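# Stow earphones in chest drawer and close it

## Task

Place the coiled earphones inside the small chest's open drawer, then push the drawer closed, with the chest still standing upright at the end.

## Robot and tools

Robot: two seven-joint arms, left_arm and right_arm, each ending in a two-finger gripper. The fingers can fold: grip a part near the fingertips (outer quarter of each pad) for a true squeeze. Deeper grips may be loose, pull the part inward, or squeeze harder than asked. A fingertip pushed into a surface folds easily unless the gripper is fully closed.

Frames. Scene frame: origin at table height midway between the nominal bases, +z up, +x outward over the table, left_arm toward +y (image sides do not follow these names). Calibrated bases: left_arm at (-0.044, +0.380, 0) m, quat_wxyz (+1.000, 0, 0, +0.011); right_arm at (+0.059, -0.307, 0) m, quat_wxyz (+1.000, 0, 0, -0.030). Reported hand poses (end_effector_position in metres, end_effector_quat_wxyz) are in that arm's own base frame and may be off by a few cm. Fixed cameras and the table use the scene frame. Gripper axes: fingers point along +z, close along y. The reported position is the point between closed pads; tips extend about 33 mm past it at gaps up to 40 mm, about 9 mm when wide open.

Row layout (used by execute_actions and move): one flat list of 18 numbers covering both arms, each in [-1, 1]: left dx, dy, dz, rx, ry, rz, left gripper position, force_limit, speed, then the same nine for the right. The six pose numbers are an offset, not a pose: measured from that arm's Hand target at the start of the action or move, along the Hand target's own axes. 1.0 equals 0.6 m of travel or 180 degrees; rx, ry, rz form a single rotation vector. All zeros re-requests the current Hand target. Gripper numbers are absolute commands: position +1 fully open (140 mm), about -0.8 pads touch, -1 closes until blocked. force_limit -1 to +1 gives roughly 14 N to 58 N of pad force (40 N at 0) for a slow close; speed -1/0/+1 gives about 30/140/250 mm/s, and faster closes grip much harder. Both start at +1. To keep a gripper unchanged, resend its previous three numbers; 0 is itself a command.

execute_actions(actions, cameras): actions is a list of actions; each action is up to 15 rows, one per 1/30 s step, and a short action repeats its final row. Each row counts from the action's starting Hand target, so resending an offset moves further. An empty list returns images and full state. cameras: names from cam_high, cam_low, cam_left_wrist, cam_right_wrist, or ["all"], or []; an unknown name voids the call.

move(target, speed, blend, blocking, cameras): straight-line path toward one row or a list of up to 15 rows, all offsets from the same starting Hand targets. speed in m/s, 0.002 to 2 (default 0.25), one value or one per target; rotation capped at twice that in rad/s, max 2.5. blend in m rounds corners between listed targets (0 means stop at each). Paths last at least 0.5 s and are cut at 10 s. No obstacle avoidance; fast moves overshoot and hit harder. blocking=false returns after about 0.5 s while motion continues. Result adds a move: line (done, off_target, moving, held, fault) and limits (paced = clipped pose, held = steps withheld).

wait(seconds 0-10, cameras): lets the scene run. stop(cameras): brakes a running move; fingers keep moving. zoom_image(camera, region=[x0,y0,x1,y1]): pixel box of the latest image from that camera, at most 504 by 504. clear_fault(arm): clears a reported torque or force fault on left_arm or right_arm. finished_scene(scene): ends the current scene, giving its number; irreversible, call only when the earphones are in and the drawer closed and stable.

Controller: each step the command is clipped to within 70 mm and 16 degrees of the measured pose. Hand target in results is the clipped last command; grippers often rest short of it, and only a new command (even zeros) pursues it again. To release a push, command the target back past the gripper.

Result lines: object_status 0 moving, 1 blocked while opening, 2 blocked while closing (grip likely), 3 reached position or pads met (maybe empty). position_measured is in counts: 3 open, ~75 = 100 mm, 139 = 60 mm, 200 = 20 mm, 230 pads meet. Tool commands shows current gripper commands. Joint torques, external joint torques (earlier actions listed too) and Flange force (gripper x y z axes) indicate load and contact but are noisy. MOTOR HOT warns of overheating; OVER-TEMPERATURE FAULT brakes the arm 30-60 s. Stretched, loaded or pushing arms heat up.

Avoid: contact forces at 40 N or more on any arm part (weight included) and joint contact torques over waist/shoulder 35, upper arm roll 32, elbow 30, wrist and forearm 12 N m, all of which fault the arm. Joint ranges (rad): waist ±2.901, shoulder ±1.836, upper arm roll ±2.901, elbow -3.077 to -0.117, forearm roll ±2.876, wrist pitch 0.440 to 4.622, wrist roll ±3.051; passing them or moving joints too fast faults too. Never let the two grippers or arms press on each other or close on the other's fingers. Do not drop or fling the earphones, slam the drawer, tip the chest, hit the camera stand behind the arms, or leave anything off the table. Loose objects may get nudged occasionally; recheck with cameras.

Each tool is called in YAML: its name, and indented under it one key for each argument.

## Session

I'll start by looking at the scene.

execute_actions:
  actions: []

Scene clock: 0.00 s.
left_arm: end_effector_position=(+0.2394, -0.1030, +0.1147) position_measured=3 object_status=3 end_effector_quat_wxyz=(-0.103, +0.906, -0.384, -0.147) | right_arm: end_effector_position=(+0.3614, -0.1009, +0.1719) position_measured=3 object_status=3 end_effector_quat_wxyz=(+0.407, +0.608, +0.619, -0.286)
Joint positions: left_arm=[-0.486 -0.422 -0.085 -2.778 0.135 2.027 -1.406] | right_arm=[0.344 -0.241 0.092 -2.764 -1.046 1.879 -2.041]
Joint velocities: within noise
Joint torques (N m): no reading
External joint torques (N m): no reading
Flange force (N): no reading
Hand target: left_arm +0.2394, -0.1030, +0.1147; -0.103, +0.906, -0.384, -0.147 | right_arm +0.3614, -0.1009, +0.1719; +0.407, +0.608, +0.619, -0.286
Tool commands: left_gripper/position=+1.0 left_gripper/force_limit=+1.0 left_gripper/speed=+1.0 right_gripper/position=+1.0 right_gripper/force_limit=+1.0 right_gripper/speed=+1.0

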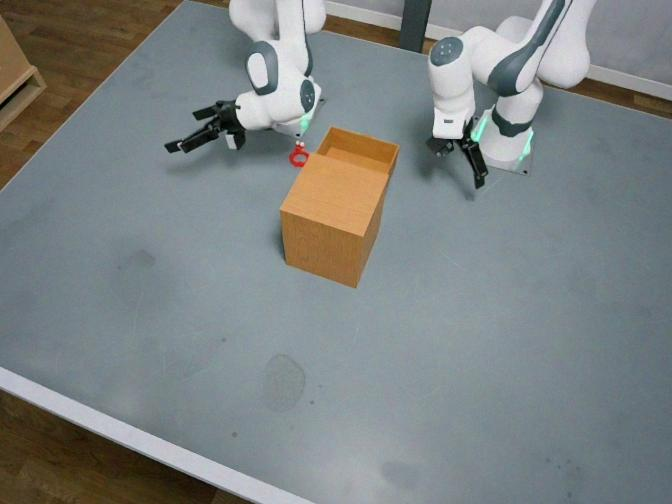

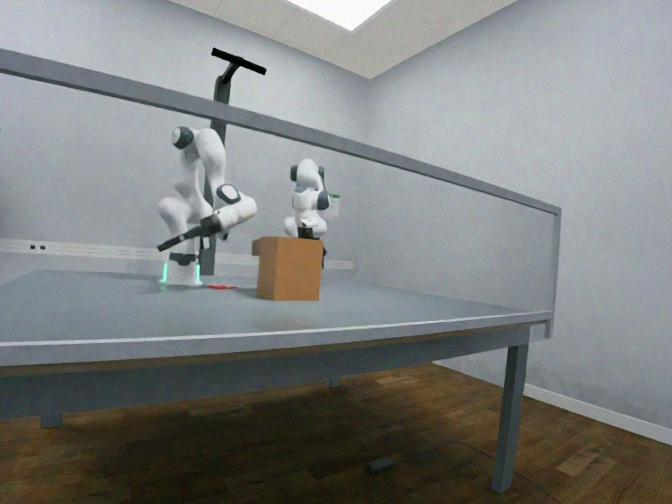

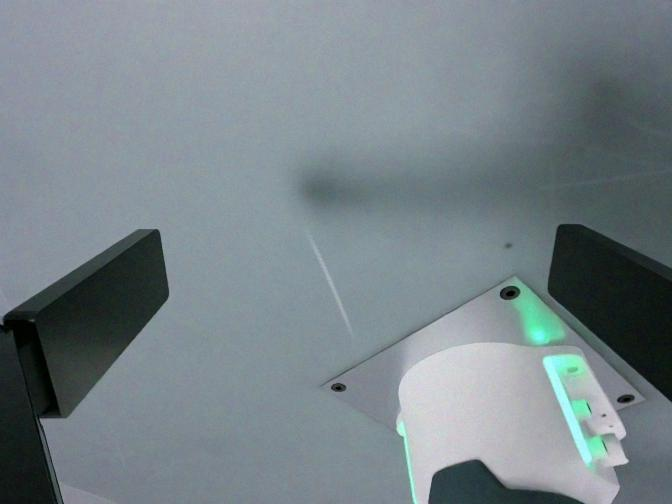

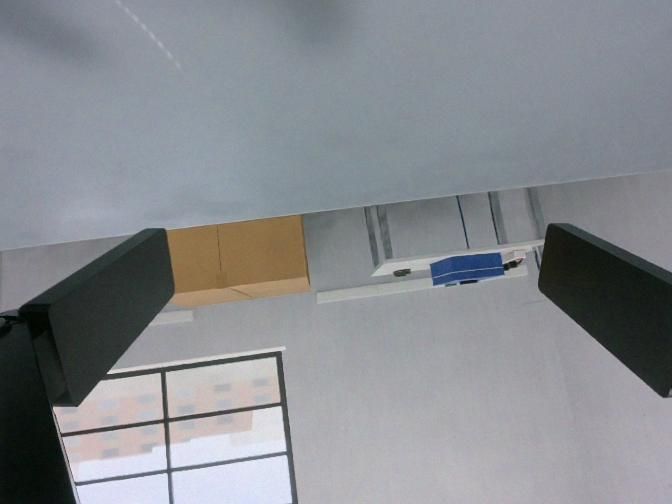

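zoom_image:
  camera: "cam_high"
  region: [250, 100, 430, 300]

zoom_image:
  camera: "cam_low"
  region: [140, 110, 360, 320]

zoom_image:
  camera: "cam_high"
  region: [150, 0, 600, 230]

Scaled by 2.520 from the camera's 672x504 image, which has a finer 960x720 frame.

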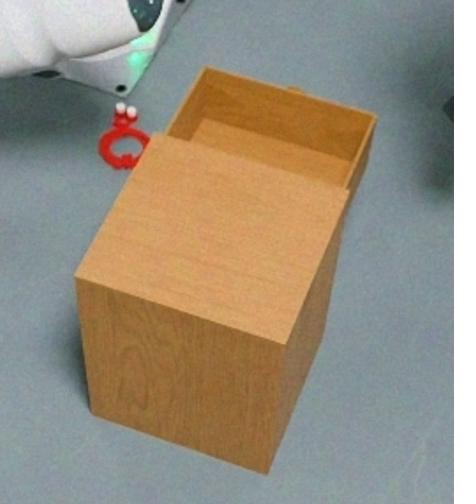

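Scaled by 2.291 from the camera's 672x504 image, which has a finer 960x720 frame.

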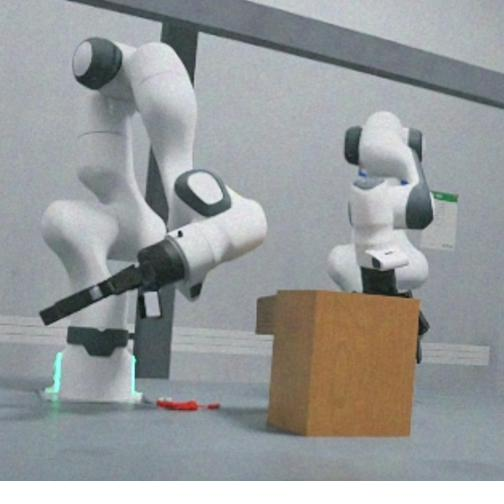

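Scaled by 1.120 from the camera's 672x504 image, which has a finer 960x720 frame.

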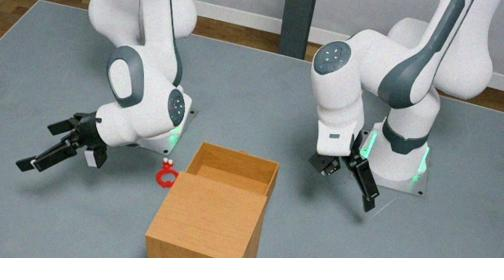

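zoom_image:
  camera: "cam_high"
  region: [270, 110, 330, 185]

zoom_image:
  camera: "cam_low"
  region: [190, 220, 330, 310]

zoom_image:
  camera: "cam_high"
  region: [300, 110, 420, 200]

Scaled by 6.720 from the camera's 672x504 image, which has a finer 960x720 frame.

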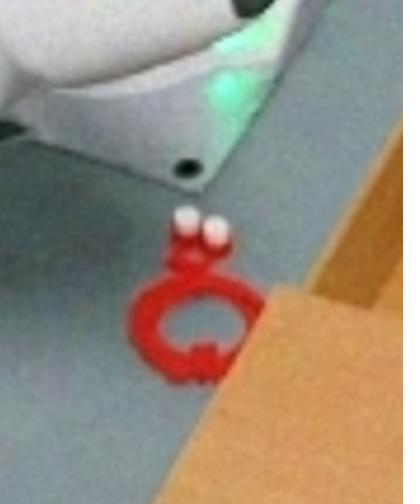

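Scaled by 3.600 from the camera's 672x504 image, which has a finer 960x720 frame.

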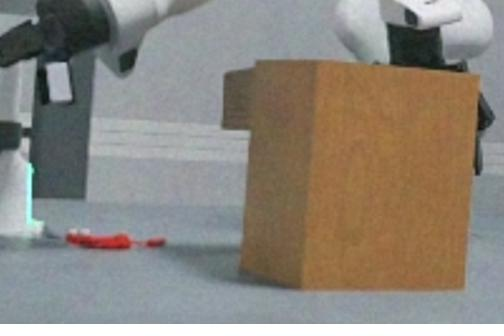

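Scaled by 4.200 from the camera's 672x504 image, which has a finer 960x720 frame.

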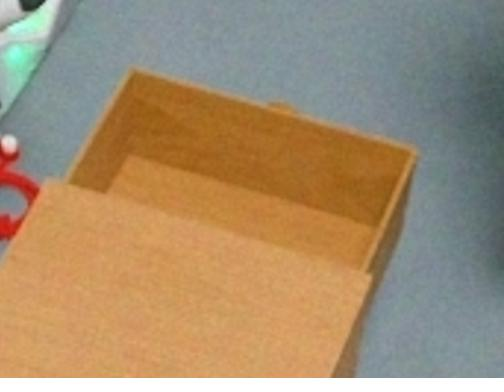

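move:
  target:
    - [-0.0350,0.1118,-0.3798,0.0397,0.0279,0.2448,1,0,0,-0.1883,-0.2557,0.2463,0.1774,-0.0294,0.1054,-1,-1,0]
    - [0.3413,0.3993,-0.5413,0.1191,0.0836,0.7345,1,0,0,-0.2803,-0.6443,0.2932,0.3548,-0.0588,0.2108,-1,-1,0]
  speed: 0.35
  blend: [0.05,0]
  cameras: ["all"]

Scene clock: 44.77 s.
left_arm: end_effector_position=(+0.2615, -0.5008, +0.3300) position_measured=3 object_status=3 end_effector_quat_wxyz=(+0.002, -0.003, +1.000, +0.000) | right_arm: end_effector_position=(-0.0041, -0.3737, +0.1717) position_measured=233 object_status=3 end_effector_quat_wxyz=(+0.148, +0.859, +0.120, -0.475)
Joint positions: left_arm=[-1.314 0.004 0.224 -1.779 0.002 1.785 0.474] | right_arm=[-0.362 -0.27 -0.503 -2.753 -1.124 1.751 -1.982]
Joint velocities: left_arm=[0 0 0 0.001 -0.001 -0.001 0.006] | right_arm=[within noise]
Joint torques (N m): left_arm=[0.47 -29.74 -0.15 25.7 0.38 2.4 0.23] | right_arm=[0.45 -13.01 2.52 17.72 -1.08 -0.52 -0.18]
External joint torques (N m): left_arm=[0.7 1.88 0.04 0.99 -0.34 -0.13 0.23] | right_arm=[0.45 0.48 -0.47 0.08 -0.45 0.03 -0.17]
Flange force (N): left_arm=[-5.8 -8.9 -2.8] | right_arm=[1.6 2.1 1.5]
Hand target: left_arm +0.2616, -0.5004, +0.3300; +0.000, +0.000, +1.000, +0.000 | right_arm -0.0039, -0.3753, +0.1718; +0.149, +0.859, +0.121, -0.475
Off the commanded pose: left_arm 0.000 m, 0 deg | right_arm 0.002 m, 0 deg.
move: done

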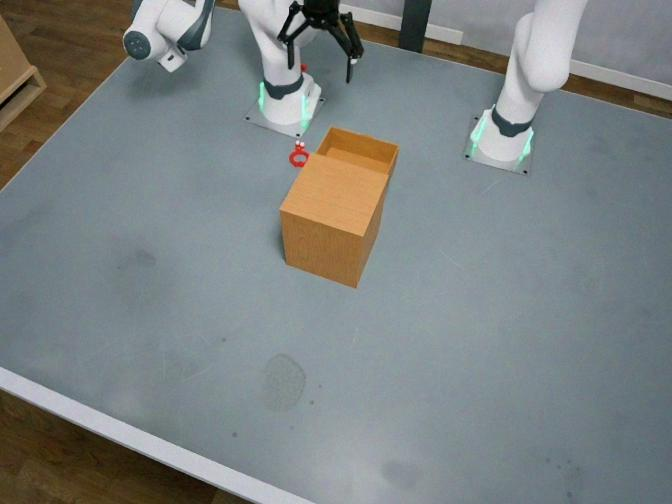

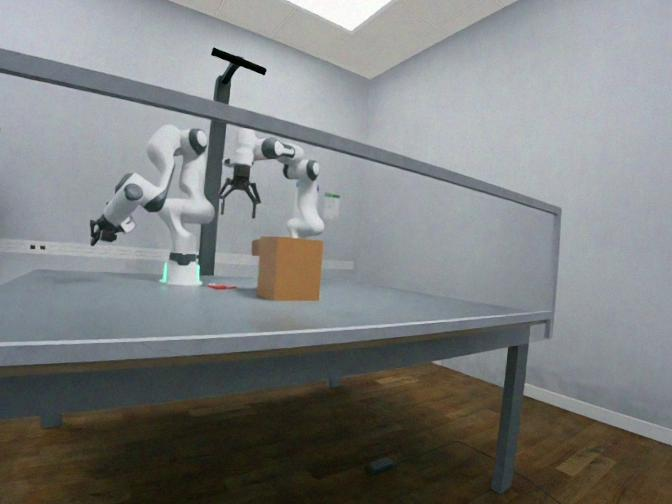

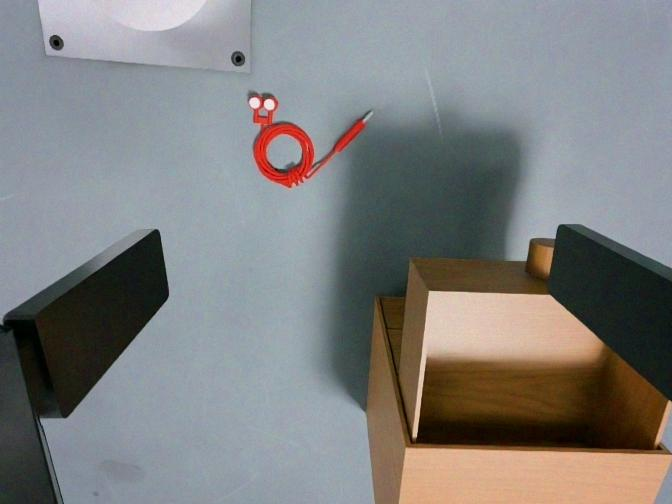

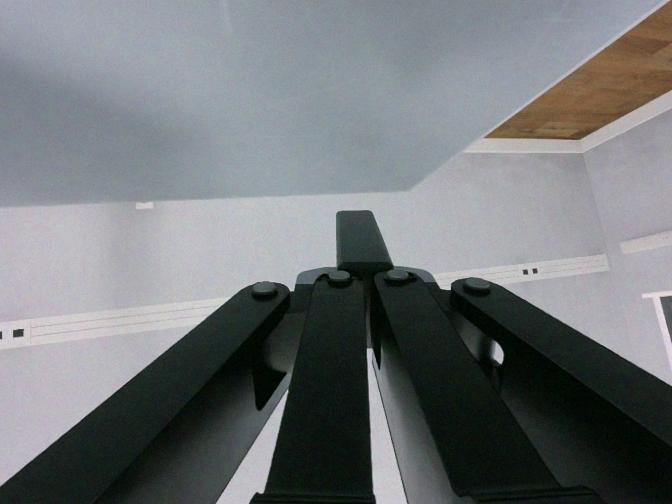

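zoom_image:
  camera: "cam_left_wrist"
  region: [220, 80, 390, 210]

zoom_image:
  camera: "cam_left_wrist"
  region: [350, 200, 672, 504]

Scaled by 2.965 from the camera's 672x504 image, which has a finer 960x720 frame.

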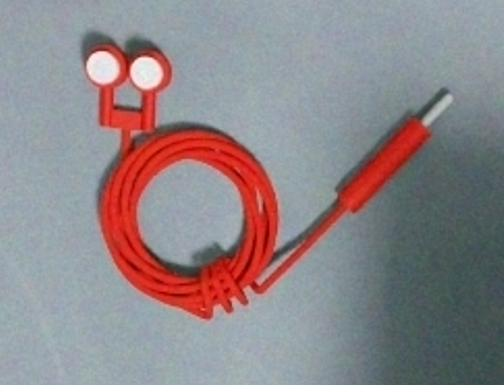

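Scaled by 1.565 from the camera's 672x504 image, which has a finer 960x720 frame.

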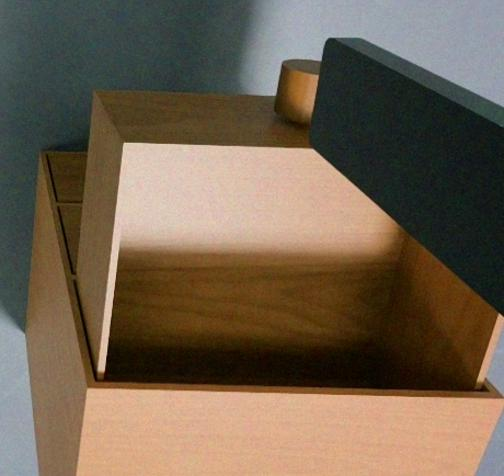

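move:
  target:
    - [-0.1473,-0.2160,0.3833,0,0,-0.3056,-1,-1,0,0,0,0,0,0,0,-1,-1,0]
    - [-0.1473,-0.2160,0.4667,0,0,-0.3056,-1,-1,0,0,0,0,0,0,0,-1,-1,0]
  speed: [0.3,0.1]
  blend: [0.02,0]
  cameras: ["cam_left_wrist","cam_high"]

Scene clock: 72.33 s.
left_arm: end_effector_position=(+0.3503, -0.6280, +0.0489) position_measured=233 object_status=3 end_effector_quat_wxyz=(+0.001, -0.458, +0.889, +0.003) | right_arm: end_effector_position=(-0.0041, -0.3737, +0.1717) position_measured=233 object_status=3 end_effector_quat_wxyz=(+0.148, +0.859, +0.120, -0.475)
Joint positions: left_arm=[-1.335 0.75 0.355 -1.45 -0.284 2.144 -0.292] | right_arm=[-0.362 -0.27 -0.503 -2.753 -1.124 1.751 -1.982]
Joint velocities: left_arm=[0 0.001 0 0.001 0 0.002 -0.006] | right_arm=[within noise]
Joint torques (N m): left_arm=[-0.18 -48.54 7.69 23.35 0.24 2.81 -0.13] | right_arm=[0.44 -12.97 2.55 17.74 -1.08 -0.52 -0.15]
External joint torques (N m): left_arm=[0.05 1.96 -0.1 0.66 -0.39 0.25 -0.13] | right_arm=[0.49 0.44 -0.38 0.2 -0.46 0.05 -0.14]
Flange force (N): left_arm=[4.3 -9.1 3.1] | right_arm=[1.7 2.2 1.3]
Hand target: left_arm +0.3499, -0.6298, +0.0498; +0.000, -0.462, +0.887, +0.000 | right_arm -0.0039, -0.3753, +0.1718; +0.149, +0.859, +0.121, -0.475
Off the commanded pose: left_arm 0.002 m, 1 deg | right_arm 0.002 m, 0 deg.
move: done
Images, in order (width x height): cam_high 672x504, cam_left_wrist 672x504.

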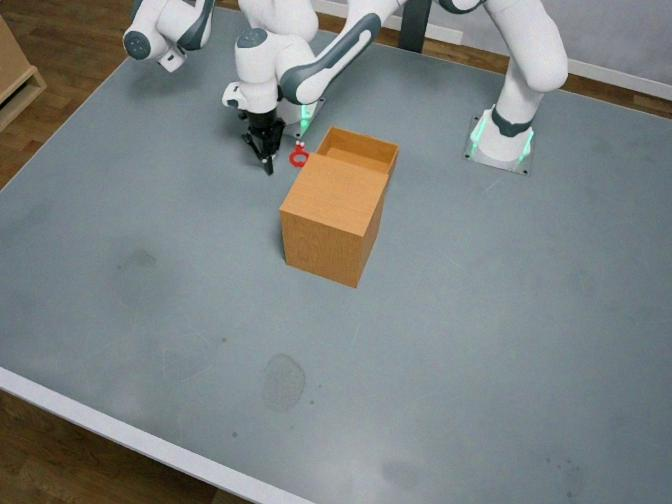

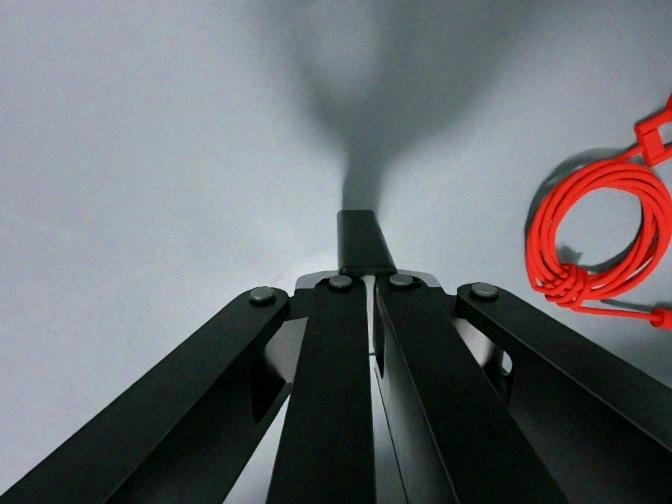

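move:
  target: [0,0,0.0133,0,0,0,-1,-1,0,0,0,0,0,0,0,-1,-1,0]
  speed: 0.04

move:
  target: [0,0,0.005,0,0,0,-1,-1,0,0,0,0,0,0,0,-1,-1,0]
  speed: 0.02

Scene clock: 74.50 s.
left_arm: end_effector_position=(+0.3506, -0.6287, +0.0425) position_measured=233 object_status=3 end_effector_quat_wxyz=(+0.001, -0.459, +0.888, +0.002) | right_arm: end_effector_position=(-0.0041, -0.3737, +0.1717) position_measured=233 object_status=3 end_effector_quat_wxyz=(+0.148, +0.859, +0.120, -0.475)
Joint positions: left_arm=[-1.335 0.76 0.354 -1.452 -0.287 2.157 -0.294] | right_arm=[-0.362 -0.27 -0.503 -2.753 -1.124 1.751 -1.982]
Joint velocities: left_arm=[-0.001 0 0.001 0 -0.001 0.004 0.001] | right_arm=[within noise]
Joint torques (N m): left_arm=[0.34 -48.37 7.06 23.04 0.19 2.85 -0.02] | right_arm=[0.49 -12.99 2.55 17.77 -1.09 -0.52 -0.18]
External joint torques (N m): left_arm=[0.49 2.65 -0.92 0.25 -0.44 0.24 -0.02] | right_arm=[0.53 0.45 -0.39 0.21 -0.46 0.05 -0.17]
Flange force (N): left_arm=[4.1 -9.9 4.7] | right_arm=[1.7 2.3 1.2]
Hand target: left_arm +0.3499, -0.6298, +0.0419; +0.000, -0.462, +0.887, +0.000 | right_arm -0.0039, -0.3753, +0.1718; +0.149, +0.859, +0.121, -0.475
Off the commanded pose: left_arm 0.001 m, 0 deg | right_arm 0.002 m, 0 deg.
move: done

Scene clock: 75.20 s.
left_arm: end_effector_position=(+0.3505, -0.6291, +0.0398) position_measured=233 object_status=3 end_effector_quat_wxyz=(+0.001, -0.459, +0.888, +0.001) | right_arm: end_effector_position=(-0.0041, -0.3737, +0.1717) position_measured=233 object_status=3 end_effector_quat_wxyz=(+0.148, +0.859, +0.120, -0.475)
Joint positions: left_arm=[-1.335 0.764 0.354 -1.452 -0.289 2.162 -0.294] | right_arm=[-0.362 -0.27 -0.503 -2.753 -1.124 1.751 -1.982]
Joint velocities: left_arm=[0.001 0.001 0 -0.001 -0.001 0.003 0] | right_arm=[within noise]
Joint torques (N m): left_arm=[0.29 -48.28 6.95 22.84 0.27 2.77 -0.02] | right_arm=[0.47 -13.01 2.51 17.75 -1.07 -0.53 -0.14]
External joint torques (N m): left_arm=[0.22 2.63 -1.17 0.23 -0.36 0.18 -0.02] | right_arm=[0.5 0.4 -0.44 0.13 -0.44 0.03 -0.13]
Flange force (N): left_arm=[4.3 -9.4 4.7] | right_arm=[1.5 1.9 1.3]
Hand target: left_arm +0.3499, -0.6298, +0.0389; +0.000, -0.462, +0.887, +0.000 | right_arm -0.0039, -0.3753, +0.1718; +0.149, +0.859, +0.121, -0.475
Off the commanded pose: left_arm 0.001 m, 0 deg | right_arm 0.002 m, 0 deg.
move: done

move:
  target: [0,0,0.005,0,0,0,-1,-1,0,0,0,0,0,0,0,-1,-1,0]
  speed: 0.02

move:
  target: [0,0,0.005,0,0,0,-1,-1,0,0,0,0,0,0,0,-1,-1,0]
  speed: 0.02

Scene clock: 78.50 s.
left_arm: end_effector_position=(+0.3502, -0.6292, +0.0368) position_measured=233 object_status=3 end_effector_quat_wxyz=(+0.001, -0.459, +0.888, +0.001) | right_arm: end_effector_position=(-0.0041, -0.3737, +0.1717) position_measured=233 object_status=3 end_effector_quat_wxyz=(+0.148, +0.859, +0.120, -0.475)
Joint positions: left_arm=[-1.335 0.768 0.353 -1.453 -0.291 2.167 -0.294] | right_arm=[-0.362 -0.27 -0.503 -2.753 -1.124 1.751 -1.982]
Joint velocities: left_arm=[0.001 0.001 0 -0.001 -0.001 0.003 -0.001] | right_arm=[within noise]
Joint torques (N m): left_arm=[0.32 -48.35 7.02 22.9 0.27 2.81 0.06] | right_arm=[0.44 -12.97 2.51 17.75 -1.08 -0.54 -0.16]
External joint torques (N m): left_arm=[0.48 2.56 -0.95 0.3 -0.36 0.22 0.06] | right_arm=[0.43 0.42 -0.47 0.28 -0.46 0.01 -0.15]
Flange force (N): left_arm=[4.0 -9.8 4.7] | right_arm=[1.5 2.4 1.3]
Hand target: left_arm +0.3499, -0.6298, +0.0359; +0.000, -0.462, +0.887, +0.000 | right_arm -0.0039, -0.3753, +0.1718; +0.149, +0.859, +0.121, -0.475
Off the commanded pose: left_arm 0.001 m, 0 deg | right_arm 0.002 m, 0 deg.
move: done

Scene clock: 79.20 s.
left_arm: end_effector_position=(+0.3501, -0.6294, +0.0350) position_measured=233 object_status=3 end_effector_quat_wxyz=(+0.001, -0.460, +0.888, +0.001) | right_arm: end_effector_position=(-0.0041, -0.3737, +0.1717) position_measured=233 object_status=3 end_effector_quat_wxyz=(+0.148, +0.859, +0.120, -0.475)
Joint positions: left_arm=[-1.335 0.771 0.352 -1.453 -0.292 2.17 -0.294] | right_arm=[-0.362 -0.27 -0.503 -2.753 -1.124 1.751 -1.982]
Joint torques (N m): left_arm=[0.49 -47.4 6.76 22.65 0.1 3.13 0.08] | right_arm=[0.47 -13 2.55 17.76 -1.08 -0.53 -0.15]
External joint torques (N m): left_arm=[0.69 3.76 -1.23 -0.06 -0.52 0.52 0.08] | right_arm=[0.48 0.43 -0.42 0.22 -0.45 0.04 -0.14]
Flange force (N): left_arm=[4.4 -11.2 7.2] | right_arm=[1.6 2.3 1.3]
Hand target: left_arm +0.3499, -0.6298, +0.0329; +0.000, -0.462, +0.887, +0.000 | right_arm -0.0039, -0.3753, +0.1718; +0.149, +0.859, +0.121, -0.475
Off the commanded pose: left_arm 0.002 m, 0 deg | right_arm 0.002 m, 0 deg.
move: done

move:
  target: [0,0,0.00333,0,0,0,-1,-1,0,0,0,0,0,0,0,-1,-1,0]
  speed: 0.02
  cameras: ["cam_left_wrist"]

Scene clock: 80.60 s.
left_arm: end_effector_position=(+0.3501, -0.6294, +0.0350) position_measured=233 object_status=3 end_effector_quat_wxyz=(+0.001, -0.460, +0.888, +0.001) | right_arm: end_effector_position=(-0.0041, -0.3737, +0.1717) position_measured=233 object_status=3 end_effector_quat_wxyz=(+0.148, +0.859, +0.120, -0.475)
Joint positions: left_arm=[-1.335 0.771 0.352 -1.453 -0.292 2.17 -0.294] | right_arm=[-0.362 -0.27 -0.503 -2.753 -1.124 1.751 -1.982]
Joint torques (N m): left_arm=[0.65 -45.7 6.39 22.38 0.01 3.59 0] | right_arm=[0.45 -12.99 2.53 17.74 -1.08 -0.54 -0.2]
External joint torques (N m): left_arm=[0.68 5.12 -1.65 -0.1 -0.62 1.01 0] | right_arm=[0.48 0.52 -0.44 0.06 -0.44 0.01 -0.19]
Flange force (N): left_arm=[5.9 -14.1 10.2] | right_arm=[1.7 2.1 1.4]
Hand target: left_arm +0.3499, -0.6298, +0.0309; +0.000, -0.462, +0.887, +0.000 | right_arm -0.0039, -0.3753, +0.1718; +0.149, +0.859, +0.121, -0.475
Off the commanded pose: left_arm 0.004 m, 0 deg | right_arm 0.002 m, 0 deg.
move: off_target (left_arm)
Images, in order (width x height): cam_left_wrist 672x504.

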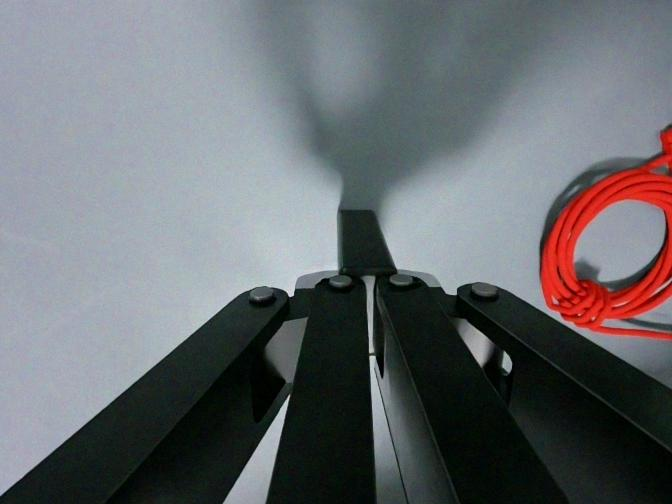

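move:
  target: [0,0,-0.0985,0,0,0,-1,-1,0,0,0,0,0,0,0,-1,-1,0]
  speed: 0.2

move:
  target: [-0.0063,0.1793,-0.05,0,0,0,0.286,-1,0,0,0,0,0,0,0,-1,-1,0]
  speed: 0.2
  cameras: ["cam_left_wrist","cam_high"]

Scene clock: 85.47 s.
left_arm: end_effector_position=(+0.3506, -0.6310, +0.0908) position_measured=233 object_status=3 end_effector_quat_wxyz=(-0.001, -0.460, +0.888, -0.002) | right_arm: end_effector_position=(-0.0041, -0.3737, +0.1717) position_measured=233 object_status=3 end_effector_quat_wxyz=(+0.148, +0.859, +0.120, -0.475)
Joint positions: left_arm=[-1.347 0.698 0.376 -1.43 -0.277 2.08 -0.302] | right_arm=[-0.362 -0.27 -0.503 -2.753 -1.124 1.751 -1.982]
Joint velocities: left_arm=[0 0 0.002 0 0.001 -0.004 0] | right_arm=[within noise]
Joint torques (N m): left_arm=[-0.18 -47.3 7.83 23.83 0.69 2.49 -0.15] | right_arm=[0.43 -12.99 2.51 17.76 -1.08 -0.54 -0.16]
External joint torques (N m): left_arm=[-0.17 2.63 0.02 0.56 0.04 -0.12 -0.15] | right_arm=[0.47 0.47 -0.43 0.18 -0.44 0.03 -0.15]
Flange force (N): left_arm=[5.7 -11.2 2.4] | right_arm=[1.7 2.2 1.3]
Hand target: left_arm +0.3499, -0.6298, +0.0900; +0.000, -0.462, +0.887, +0.000 | right_arm -0.0039, -0.3753, +0.1718; +0.149, +0.859, +0.121, -0.475
Off the commanded pose: left_arm 0.002 m, 0 deg | right_arm 0.002 m, 0 deg.
move: done

Scene clock: 87.10 s.
left_arm: end_effector_position=(+0.2634, -0.5648, +0.1196) position_measured=93 object_status=3 end_effector_quat_wxyz=(-0.002, -0.459, +0.888, +0.002) | right_arm: end_effector_position=(-0.0041, -0.3737, +0.1717) position_measured=233 object_status=3 end_effector_quat_wxyz=(+0.148, +0.859, +0.120, -0.475)
Joint positions: left_arm=[-1.542 0.363 0.444 -1.886 -0.195 2.204 -0.39] | right_arm=[-0.362 -0.27 -0.503 -2.753 -1.124 1.751 -1.982]
Joint velocities: left_arm=[-0.001 0.002 0 0.001 0 0.001 -0.006] | right_arm=[within noise]
Joint torques (N m): left_arm=[-0.14 -37.52 5.13 23.06 0.81 2.86 -0.19] | right_arm=[0.46 -12.99 2.55 17.72 -1.08 -0.52 -0.15]
External joint torques (N m): left_arm=[0.03 1.42 -0.02 0.2 0.2 0.27 -0.19] | right_arm=[0.51 0.55 -0.39 0.05 -0.44 0.04 -0.14]
Flange force (N): left_arm=[2.4 -3.7 2.1] | right_arm=[2.0 2.1 1.4]
Hand target: left_arm +0.2639, -0.5651, +0.1200; +0.000, -0.462, +0.887, +0.000 | right_arm -0.0039, -0.3753, +0.1718; +0.149, +0.859, +0.121, -0.475
Off the commanded pose: left_arm 0.001 m, 0 deg | right_arm 0.002 m, 0 deg.
move: done
Images, in order (width x height): cam_high 672x504, cam_left_wrist 672x504.

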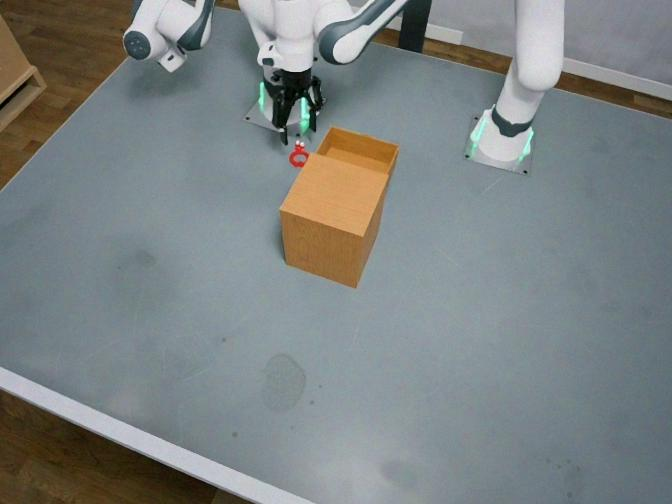

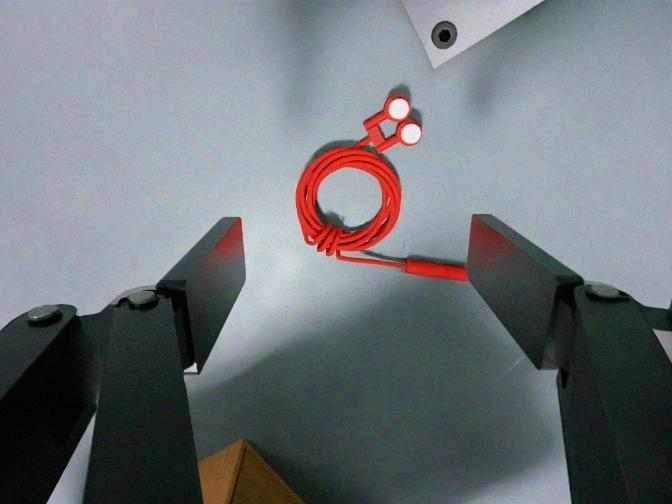

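move:
  target: [0,0,0.1433,0,0,0,0.286,-1,0,0,0,0,0,0,0,-1,-1,0]
  speed: 0.12
  cameras: ["cam_left_wrist"]

Scene clock: 92.13 s.
left_arm: end_effector_position=(+0.2631, -0.5633, +0.0329) position_measured=93 object_status=3 end_effector_quat_wxyz=(+0.001, -0.464, +0.886, +0.003) | right_arm: end_effector_position=(-0.0041, -0.3737, +0.1717) position_measured=233 object_status=3 end_effector_quat_wxyz=(+0.148, +0.859, +0.120, -0.475)
Joint positions: left_arm=[-1.503 0.499 0.391 -1.928 -0.262 2.371 -0.359] | right_arm=[-0.362 -0.27 -0.503 -2.753 -1.124 1.751 -1.982]
Joint velocities: left_arm=[0 0.001 0 0 0 0.004 0.004] | right_arm=[within noise]
Joint torques (N m): left_arm=[0.75 -40.06 5.84 21.38 0.43 2.8 0.4] | right_arm=[0.45 -13.01 2.57 17.73 -1.07 -0.53 -0.15]
External joint torques (N m): left_arm=[0.79 1.64 -0.58 0.42 -0.09 0.2 0.4] | right_arm=[0.45 0.47 -0.41 0.16 -0.44 0.03 -0.14]
Flange force (N): left_arm=[1.9 -6.6 4.3] | right_arm=[1.7 2.2 1.3]
Hand target: left_arm +0.2639, -0.5651, +0.0341; +0.000, -0.462, +0.887, +0.000 | right_arm -0.0039, -0.3753, +0.1718; +0.149, +0.859, +0.121, -0.475
Off the commanded pose: left_arm 0.002 m, 0 deg | right_arm 0.002 m, 0 deg.
move: done
Images, in order (width x height): cam_left_wrist 672x504.

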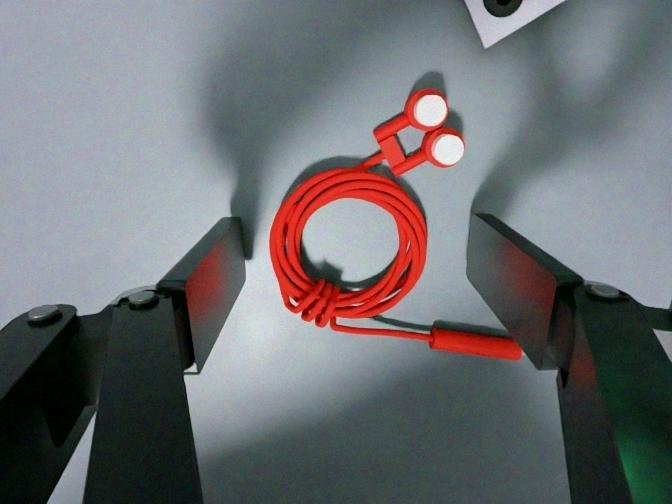

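execute_actions:
  actions:
    - [[0,0,0,0,0,0,-1,-1,-1,0,0,0,0,0,0,-1,-1,0]]
  cameras: ["cam_left_wrist"]

Scene clock: 95.73 s.
left_arm: end_effector_position=(+0.2598, -0.5636, +0.0344) position_measured=214 object_status=0 end_effector_quat_wxyz=(-0.001, -0.462, +0.887, +0.005) | right_arm: end_effector_position=(-0.0041, -0.3737, +0.1717) position_measured=233 object_status=3 end_effector_quat_wxyz=(+0.148, +0.859, +0.120, -0.475)
Joint positions: left_arm=[-1.502 0.495 0.386 -1.928 -0.262 2.364 -0.358] | right_arm=[-0.362 -0.27 -0.503 -2.753 -1.124 1.751 -1.982]
Joint torques (N m): left_arm=[2.03 -37.59 7.13 21.35 0.71 4 0.29] | right_arm=[0.44 -13.01 2.51 17.74 -1.07 -0.52 -0.12]
External joint torques (N m): left_arm=[2.19 3.82 0.98 0.49 0.18 1.45 0.28] | right_arm=[0.54 0.38 -0.38 0.21 -0.44 0.06 -0.11]
Flange force (N): left_arm=[2.1 -11.3 9.7] | right_arm=[1.6 2.0 1.1]
Hand target: left_arm +0.2639, -0.5651, +0.0341; +0.000, -0.462, +0.887, +0.000 | right_arm -0.0039, -0.3753, +0.1718; +0.149, +0.859, +0.121, -0.475
Off the commanded pose: left_arm 0.004 m, 1 deg | right_arm 0.002 m, 0 deg.
Images, in order (width x height): cam_left_wrist 672x504.

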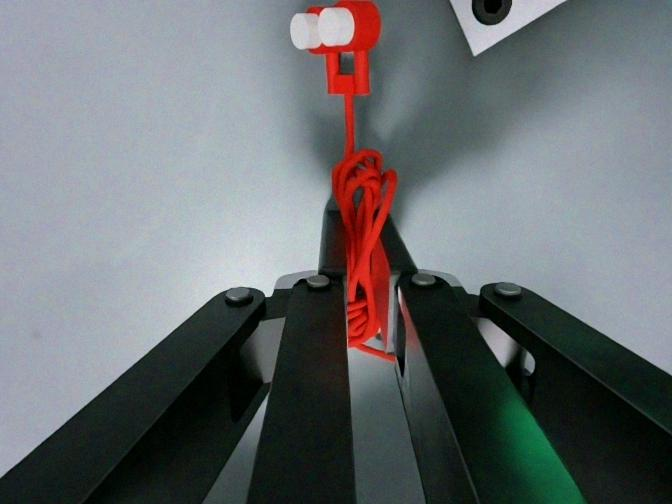

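wait:
  seconds: 1.0
  cameras: ["cam_left_wrist"]

Scene clock: 97.20 s.
left_arm: end_effector_position=(+0.2598, -0.5636, +0.0344) position_measured=214 object_status=2 end_effector_quat_wxyz=(-0.001, -0.462, +0.887, +0.005) | right_arm: end_effector_position=(-0.0041, -0.3737, +0.1717) position_measured=233 object_status=3 end_effector_quat_wxyz=(+0.148, +0.859, +0.120, -0.475)
Joint positions: left_arm=[-1.502 0.495 0.386 -1.928 -0.262 2.364 -0.358] | right_arm=[-0.362 -0.27 -0.503 -2.753 -1.124 1.751 -1.982]
Joint torques (N m): left_arm=[2 -37.52 7.14 21.37 0.7 3.99 0.29] | right_arm=[0.43 -12.98 2.57 17.74 -1.08 -0.52 -0.15]
External joint torques (N m): left_arm=[2.1 4.04 0.92 0.45 0.17 1.42 0.29] | right_arm=[0.41 0.51 -0.44 0.15 -0.45 0.03 -0.13]
Flange force (N): left_arm=[2.4 -11.6 10.0] | right_arm=[1.8 2.3 1.5]
Hand target: left_arm +0.2639, -0.5651, +0.0341; +0.000, -0.462, +0.887, +0.000 | right_arm -0.0039, -0.3753, +0.1718; +0.149, +0.859, +0.121, -0.475
Tool commands: left_gripper/position=-1.0 left_gripper/force_limit=-1.0 left_gripper/speed=-1.0 right_gripper/position=-1.0 right_gripper/force_limit=-1.0 right_gripper/speed=+0.0
Off the commanded pose: left_arm 0.004 m, 1 deg | right_arm 0.002 m, 0 deg.
wait: 1.00 s; at rest from the start
Images, in order (width x height): cam_left_wrist 672x504.

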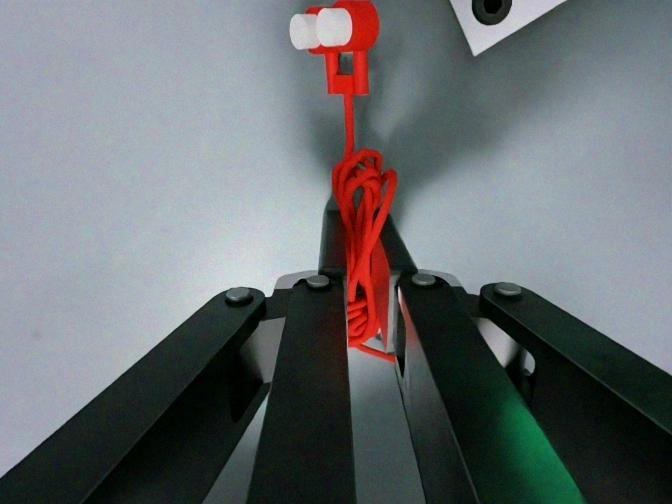

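move:
  target: [0,0,-0.1333,0,0,0,-1,-1,-1,0,0,0,0,0,0,-1,-1,0]
  speed: 0.12
  cameras: ["cam_left_wrist","cam_high","cam_low"]

Scene clock: 99.53 s.
left_arm: end_effector_position=(+0.2641, -0.5658, +0.1141) position_measured=214 object_status=2 end_effector_quat_wxyz=(-0.002, -0.460, +0.888, -0.001) | right_arm: end_effector_position=(-0.0041, -0.3737, +0.1717) position_measured=233 object_status=3 end_effector_quat_wxyz=(+0.148, +0.859, +0.120, -0.475)
Joint positions: left_arm=[-1.536 0.369 0.437 -1.894 -0.198 2.223 -0.389] | right_arm=[-0.362 -0.27 -0.503 -2.753 -1.124 1.751 -1.982]
Joint velocities: left_arm=[0 0.001 -0.001 0 0 -0.004 -0.004] | right_arm=[within noise]
Joint torques (N m): left_arm=[-0.39 -37.35 4.86 23.38 0.9 2.43 -0.13] | right_arm=[0.46 -13 2.58 17.76 -1.07 -0.53 -0.12]
External joint torques (N m): left_arm=[-0.25 1.78 -0.32 0.61 0.3 -0.18 -0.13] | right_arm=[0.48 0.51 -0.38 0.16 -0.44 0.03 -0.11]
Flange force (N): left_arm=[4.3 -6.3 1.5] | right_arm=[1.9 2.2 1.3]
Hand target: left_arm +0.2639, -0.5651, +0.1140; +0.000, -0.462, +0.887, +0.000 | right_arm -0.0039, -0.3753, +0.1718; +0.149, +0.859, +0.121, -0.475
Off the commanded pose: left_arm 0.001 m, 0 deg | right_arm 0.002 m, 0 deg.
move: done
Images, in order (width x height): cam_high 672x504, cam_low 672x504, cam_left_wrist 672x504.

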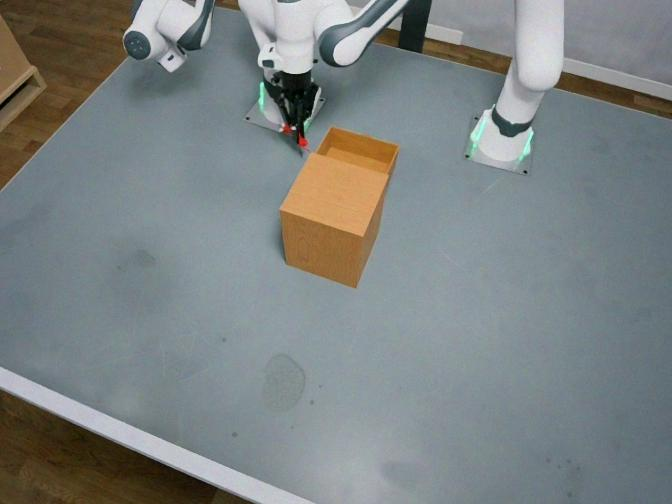

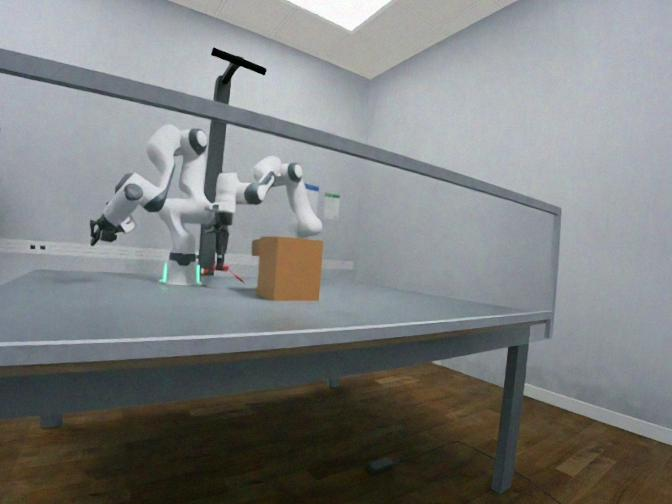

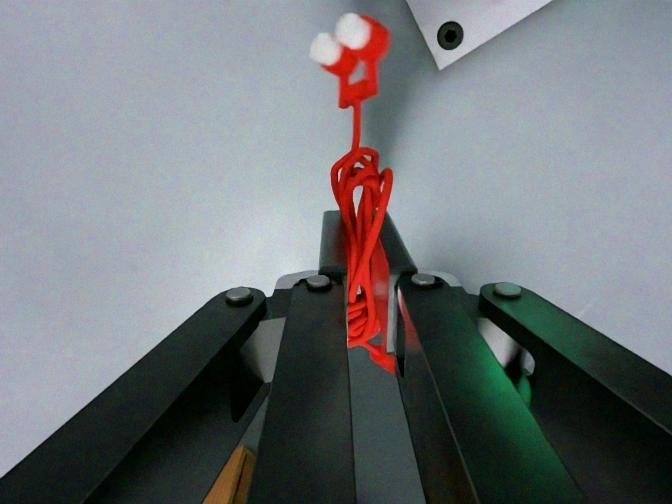

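zoom_image:
  camera: "cam_low"
  region: [180, 180, 340, 310]

zoom_image:
  camera: "cam_high"
  region: [250, 60, 410, 200]

Scaled by 3.150 from the camera's 672x504 image, which has a finer 960x720 frame.

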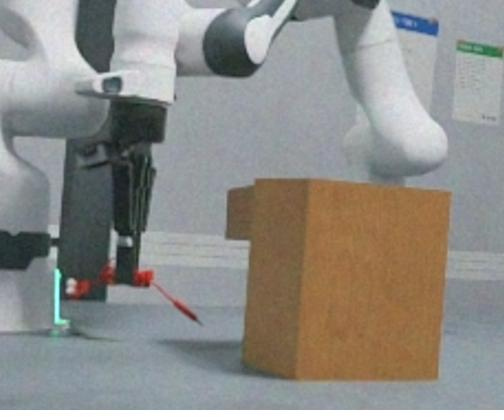

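Scaled by 3.150 from the camera's 672x504 image, which has a finer 960x720 frame.

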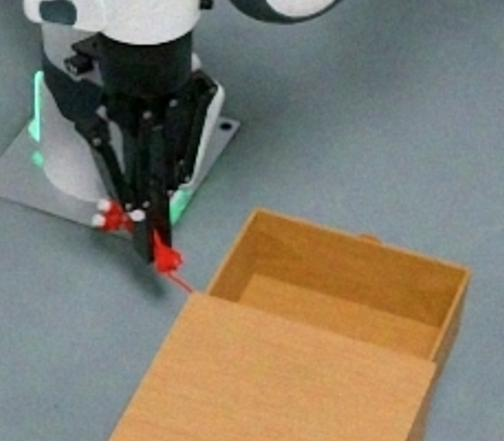

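move:
  target:
    - [0,0,-0.3767,0,0,0,-1,-1,-1,0,0,0,0,0,0,-1,-1,0]
    - [-0.3795,0.0394,-0.3767,0,0,0,-1,-1,-1,0,0,0,0,0,0,-1,-1,0]
  speed: 0.22
  blend: [0.04,0]
  cameras: ["cam_left_wrist","cam_high","cam_low"]

Scene clock: 117.33 s.
left_arm: end_effector_position=(+0.3744, -0.3649, +0.3399) position_measured=214 object_status=2 end_effector_quat_wxyz=(-0.002, -0.467, +0.884, +0.001) | right_arm: end_effector_position=(-0.0041, -0.3737, +0.1717) position_measured=233 object_status=3 end_effector_quat_wxyz=(+0.148, +0.859, +0.120, -0.475)
Joint positions: left_arm=[-1.443 -0.153 0.625 -1.899 0.088 1.77 -0.241] | right_arm=[-0.362 -0.27 -0.503 -2.753 -1.124 1.751 -1.982]
Joint velocities: left_arm=[0 0.001 -0.002 0.001 0.001 0 0.005] | right_arm=[within noise]
Joint torques (N m): left_arm=[0.14 -19.95 -3.46 24.92 1.18 2.82 0.39] | right_arm=[0.45 -13 2.53 17.71 -1.08 -0.53 -0.15]
External joint torques (N m): left_arm=[0.13 0.73 -0.47 0.21 0.45 0.23 0.39] | right_arm=[0.43 0.45 -0.48 0.06 -0.45 0.01 -0.14]
Flange force (N): left_arm=[0.2 -2.7 0.0] | right_arm=[1.5 1.9 1.5]
Hand target: left_arm +0.3752, -0.3651, +0.3401; +0.000, -0.462, +0.887, +0.000 | right_arm -0.0039, -0.3753, +0.1718; +0.149, +0.859, +0.121, -0.475
Off the commanded pose: left_arm 0.001 m, 1 deg | right_arm 0.002 m, 0 deg.
move: done
Images, in order (width x height): cam_high 672x504, cam_low 672x504, cam_left_wrist 672x504.

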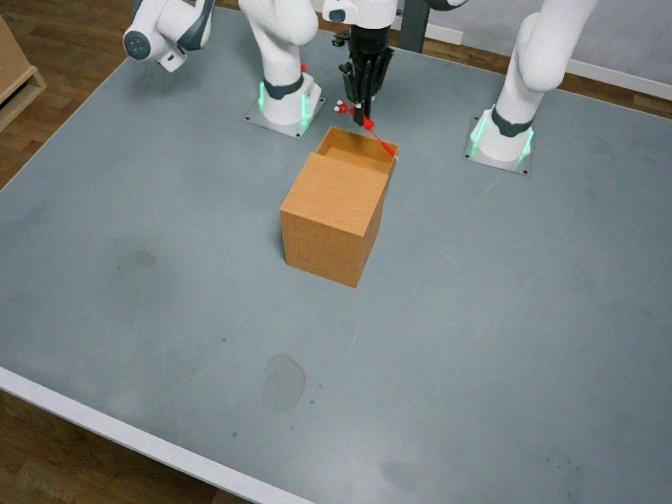

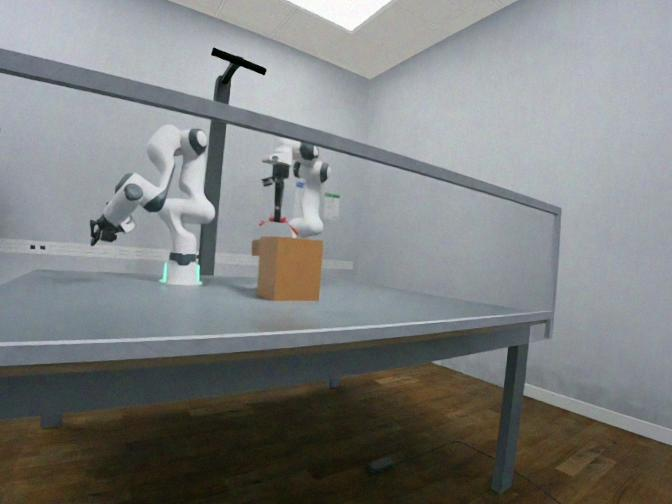

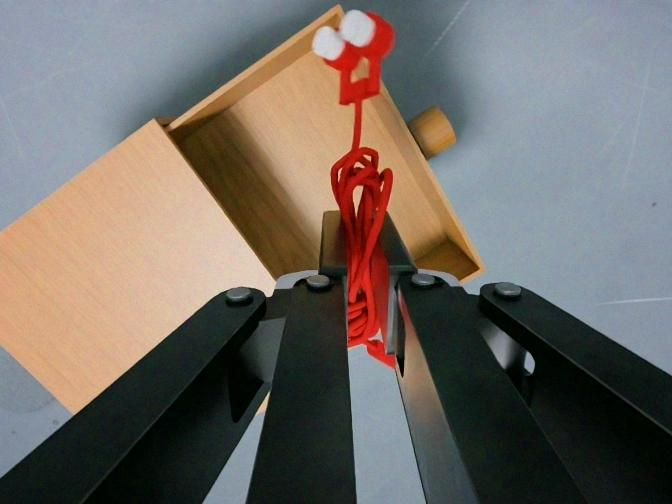

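zoom_image:
  camera: "cam_left_wrist"
  region: [140, 0, 500, 300]

zoom_image:
  camera: "cam_high"
  region: [290, 60, 430, 200]

zoom_image:
  camera: "cam_low"
  region: [230, 140, 350, 310]

Scaled by 1.400 from the camera's 672x504 image, which has a finer 960x720 frame.

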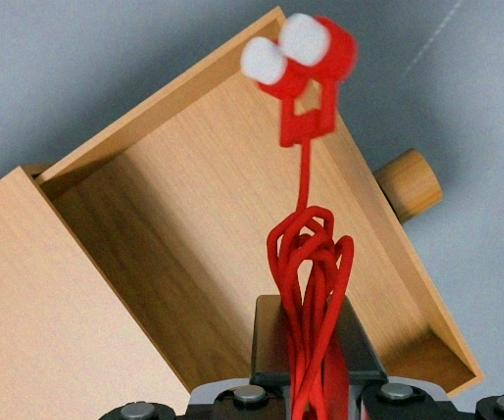

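Scaled by 3.600 from the camera's 672x504 image, which has a finer 960x720 frame.

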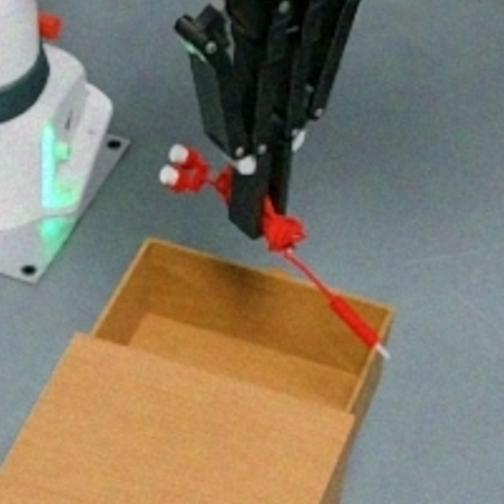

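Scaled by 2.965 from the camera's 672x504 image, which has a finer 960x720 frame.

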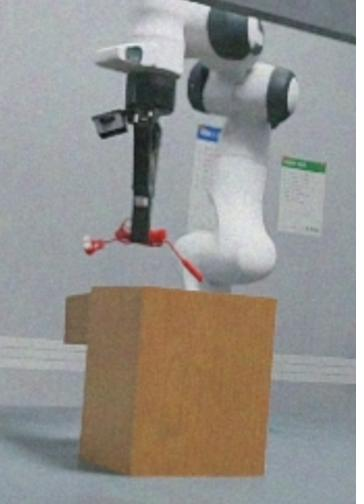

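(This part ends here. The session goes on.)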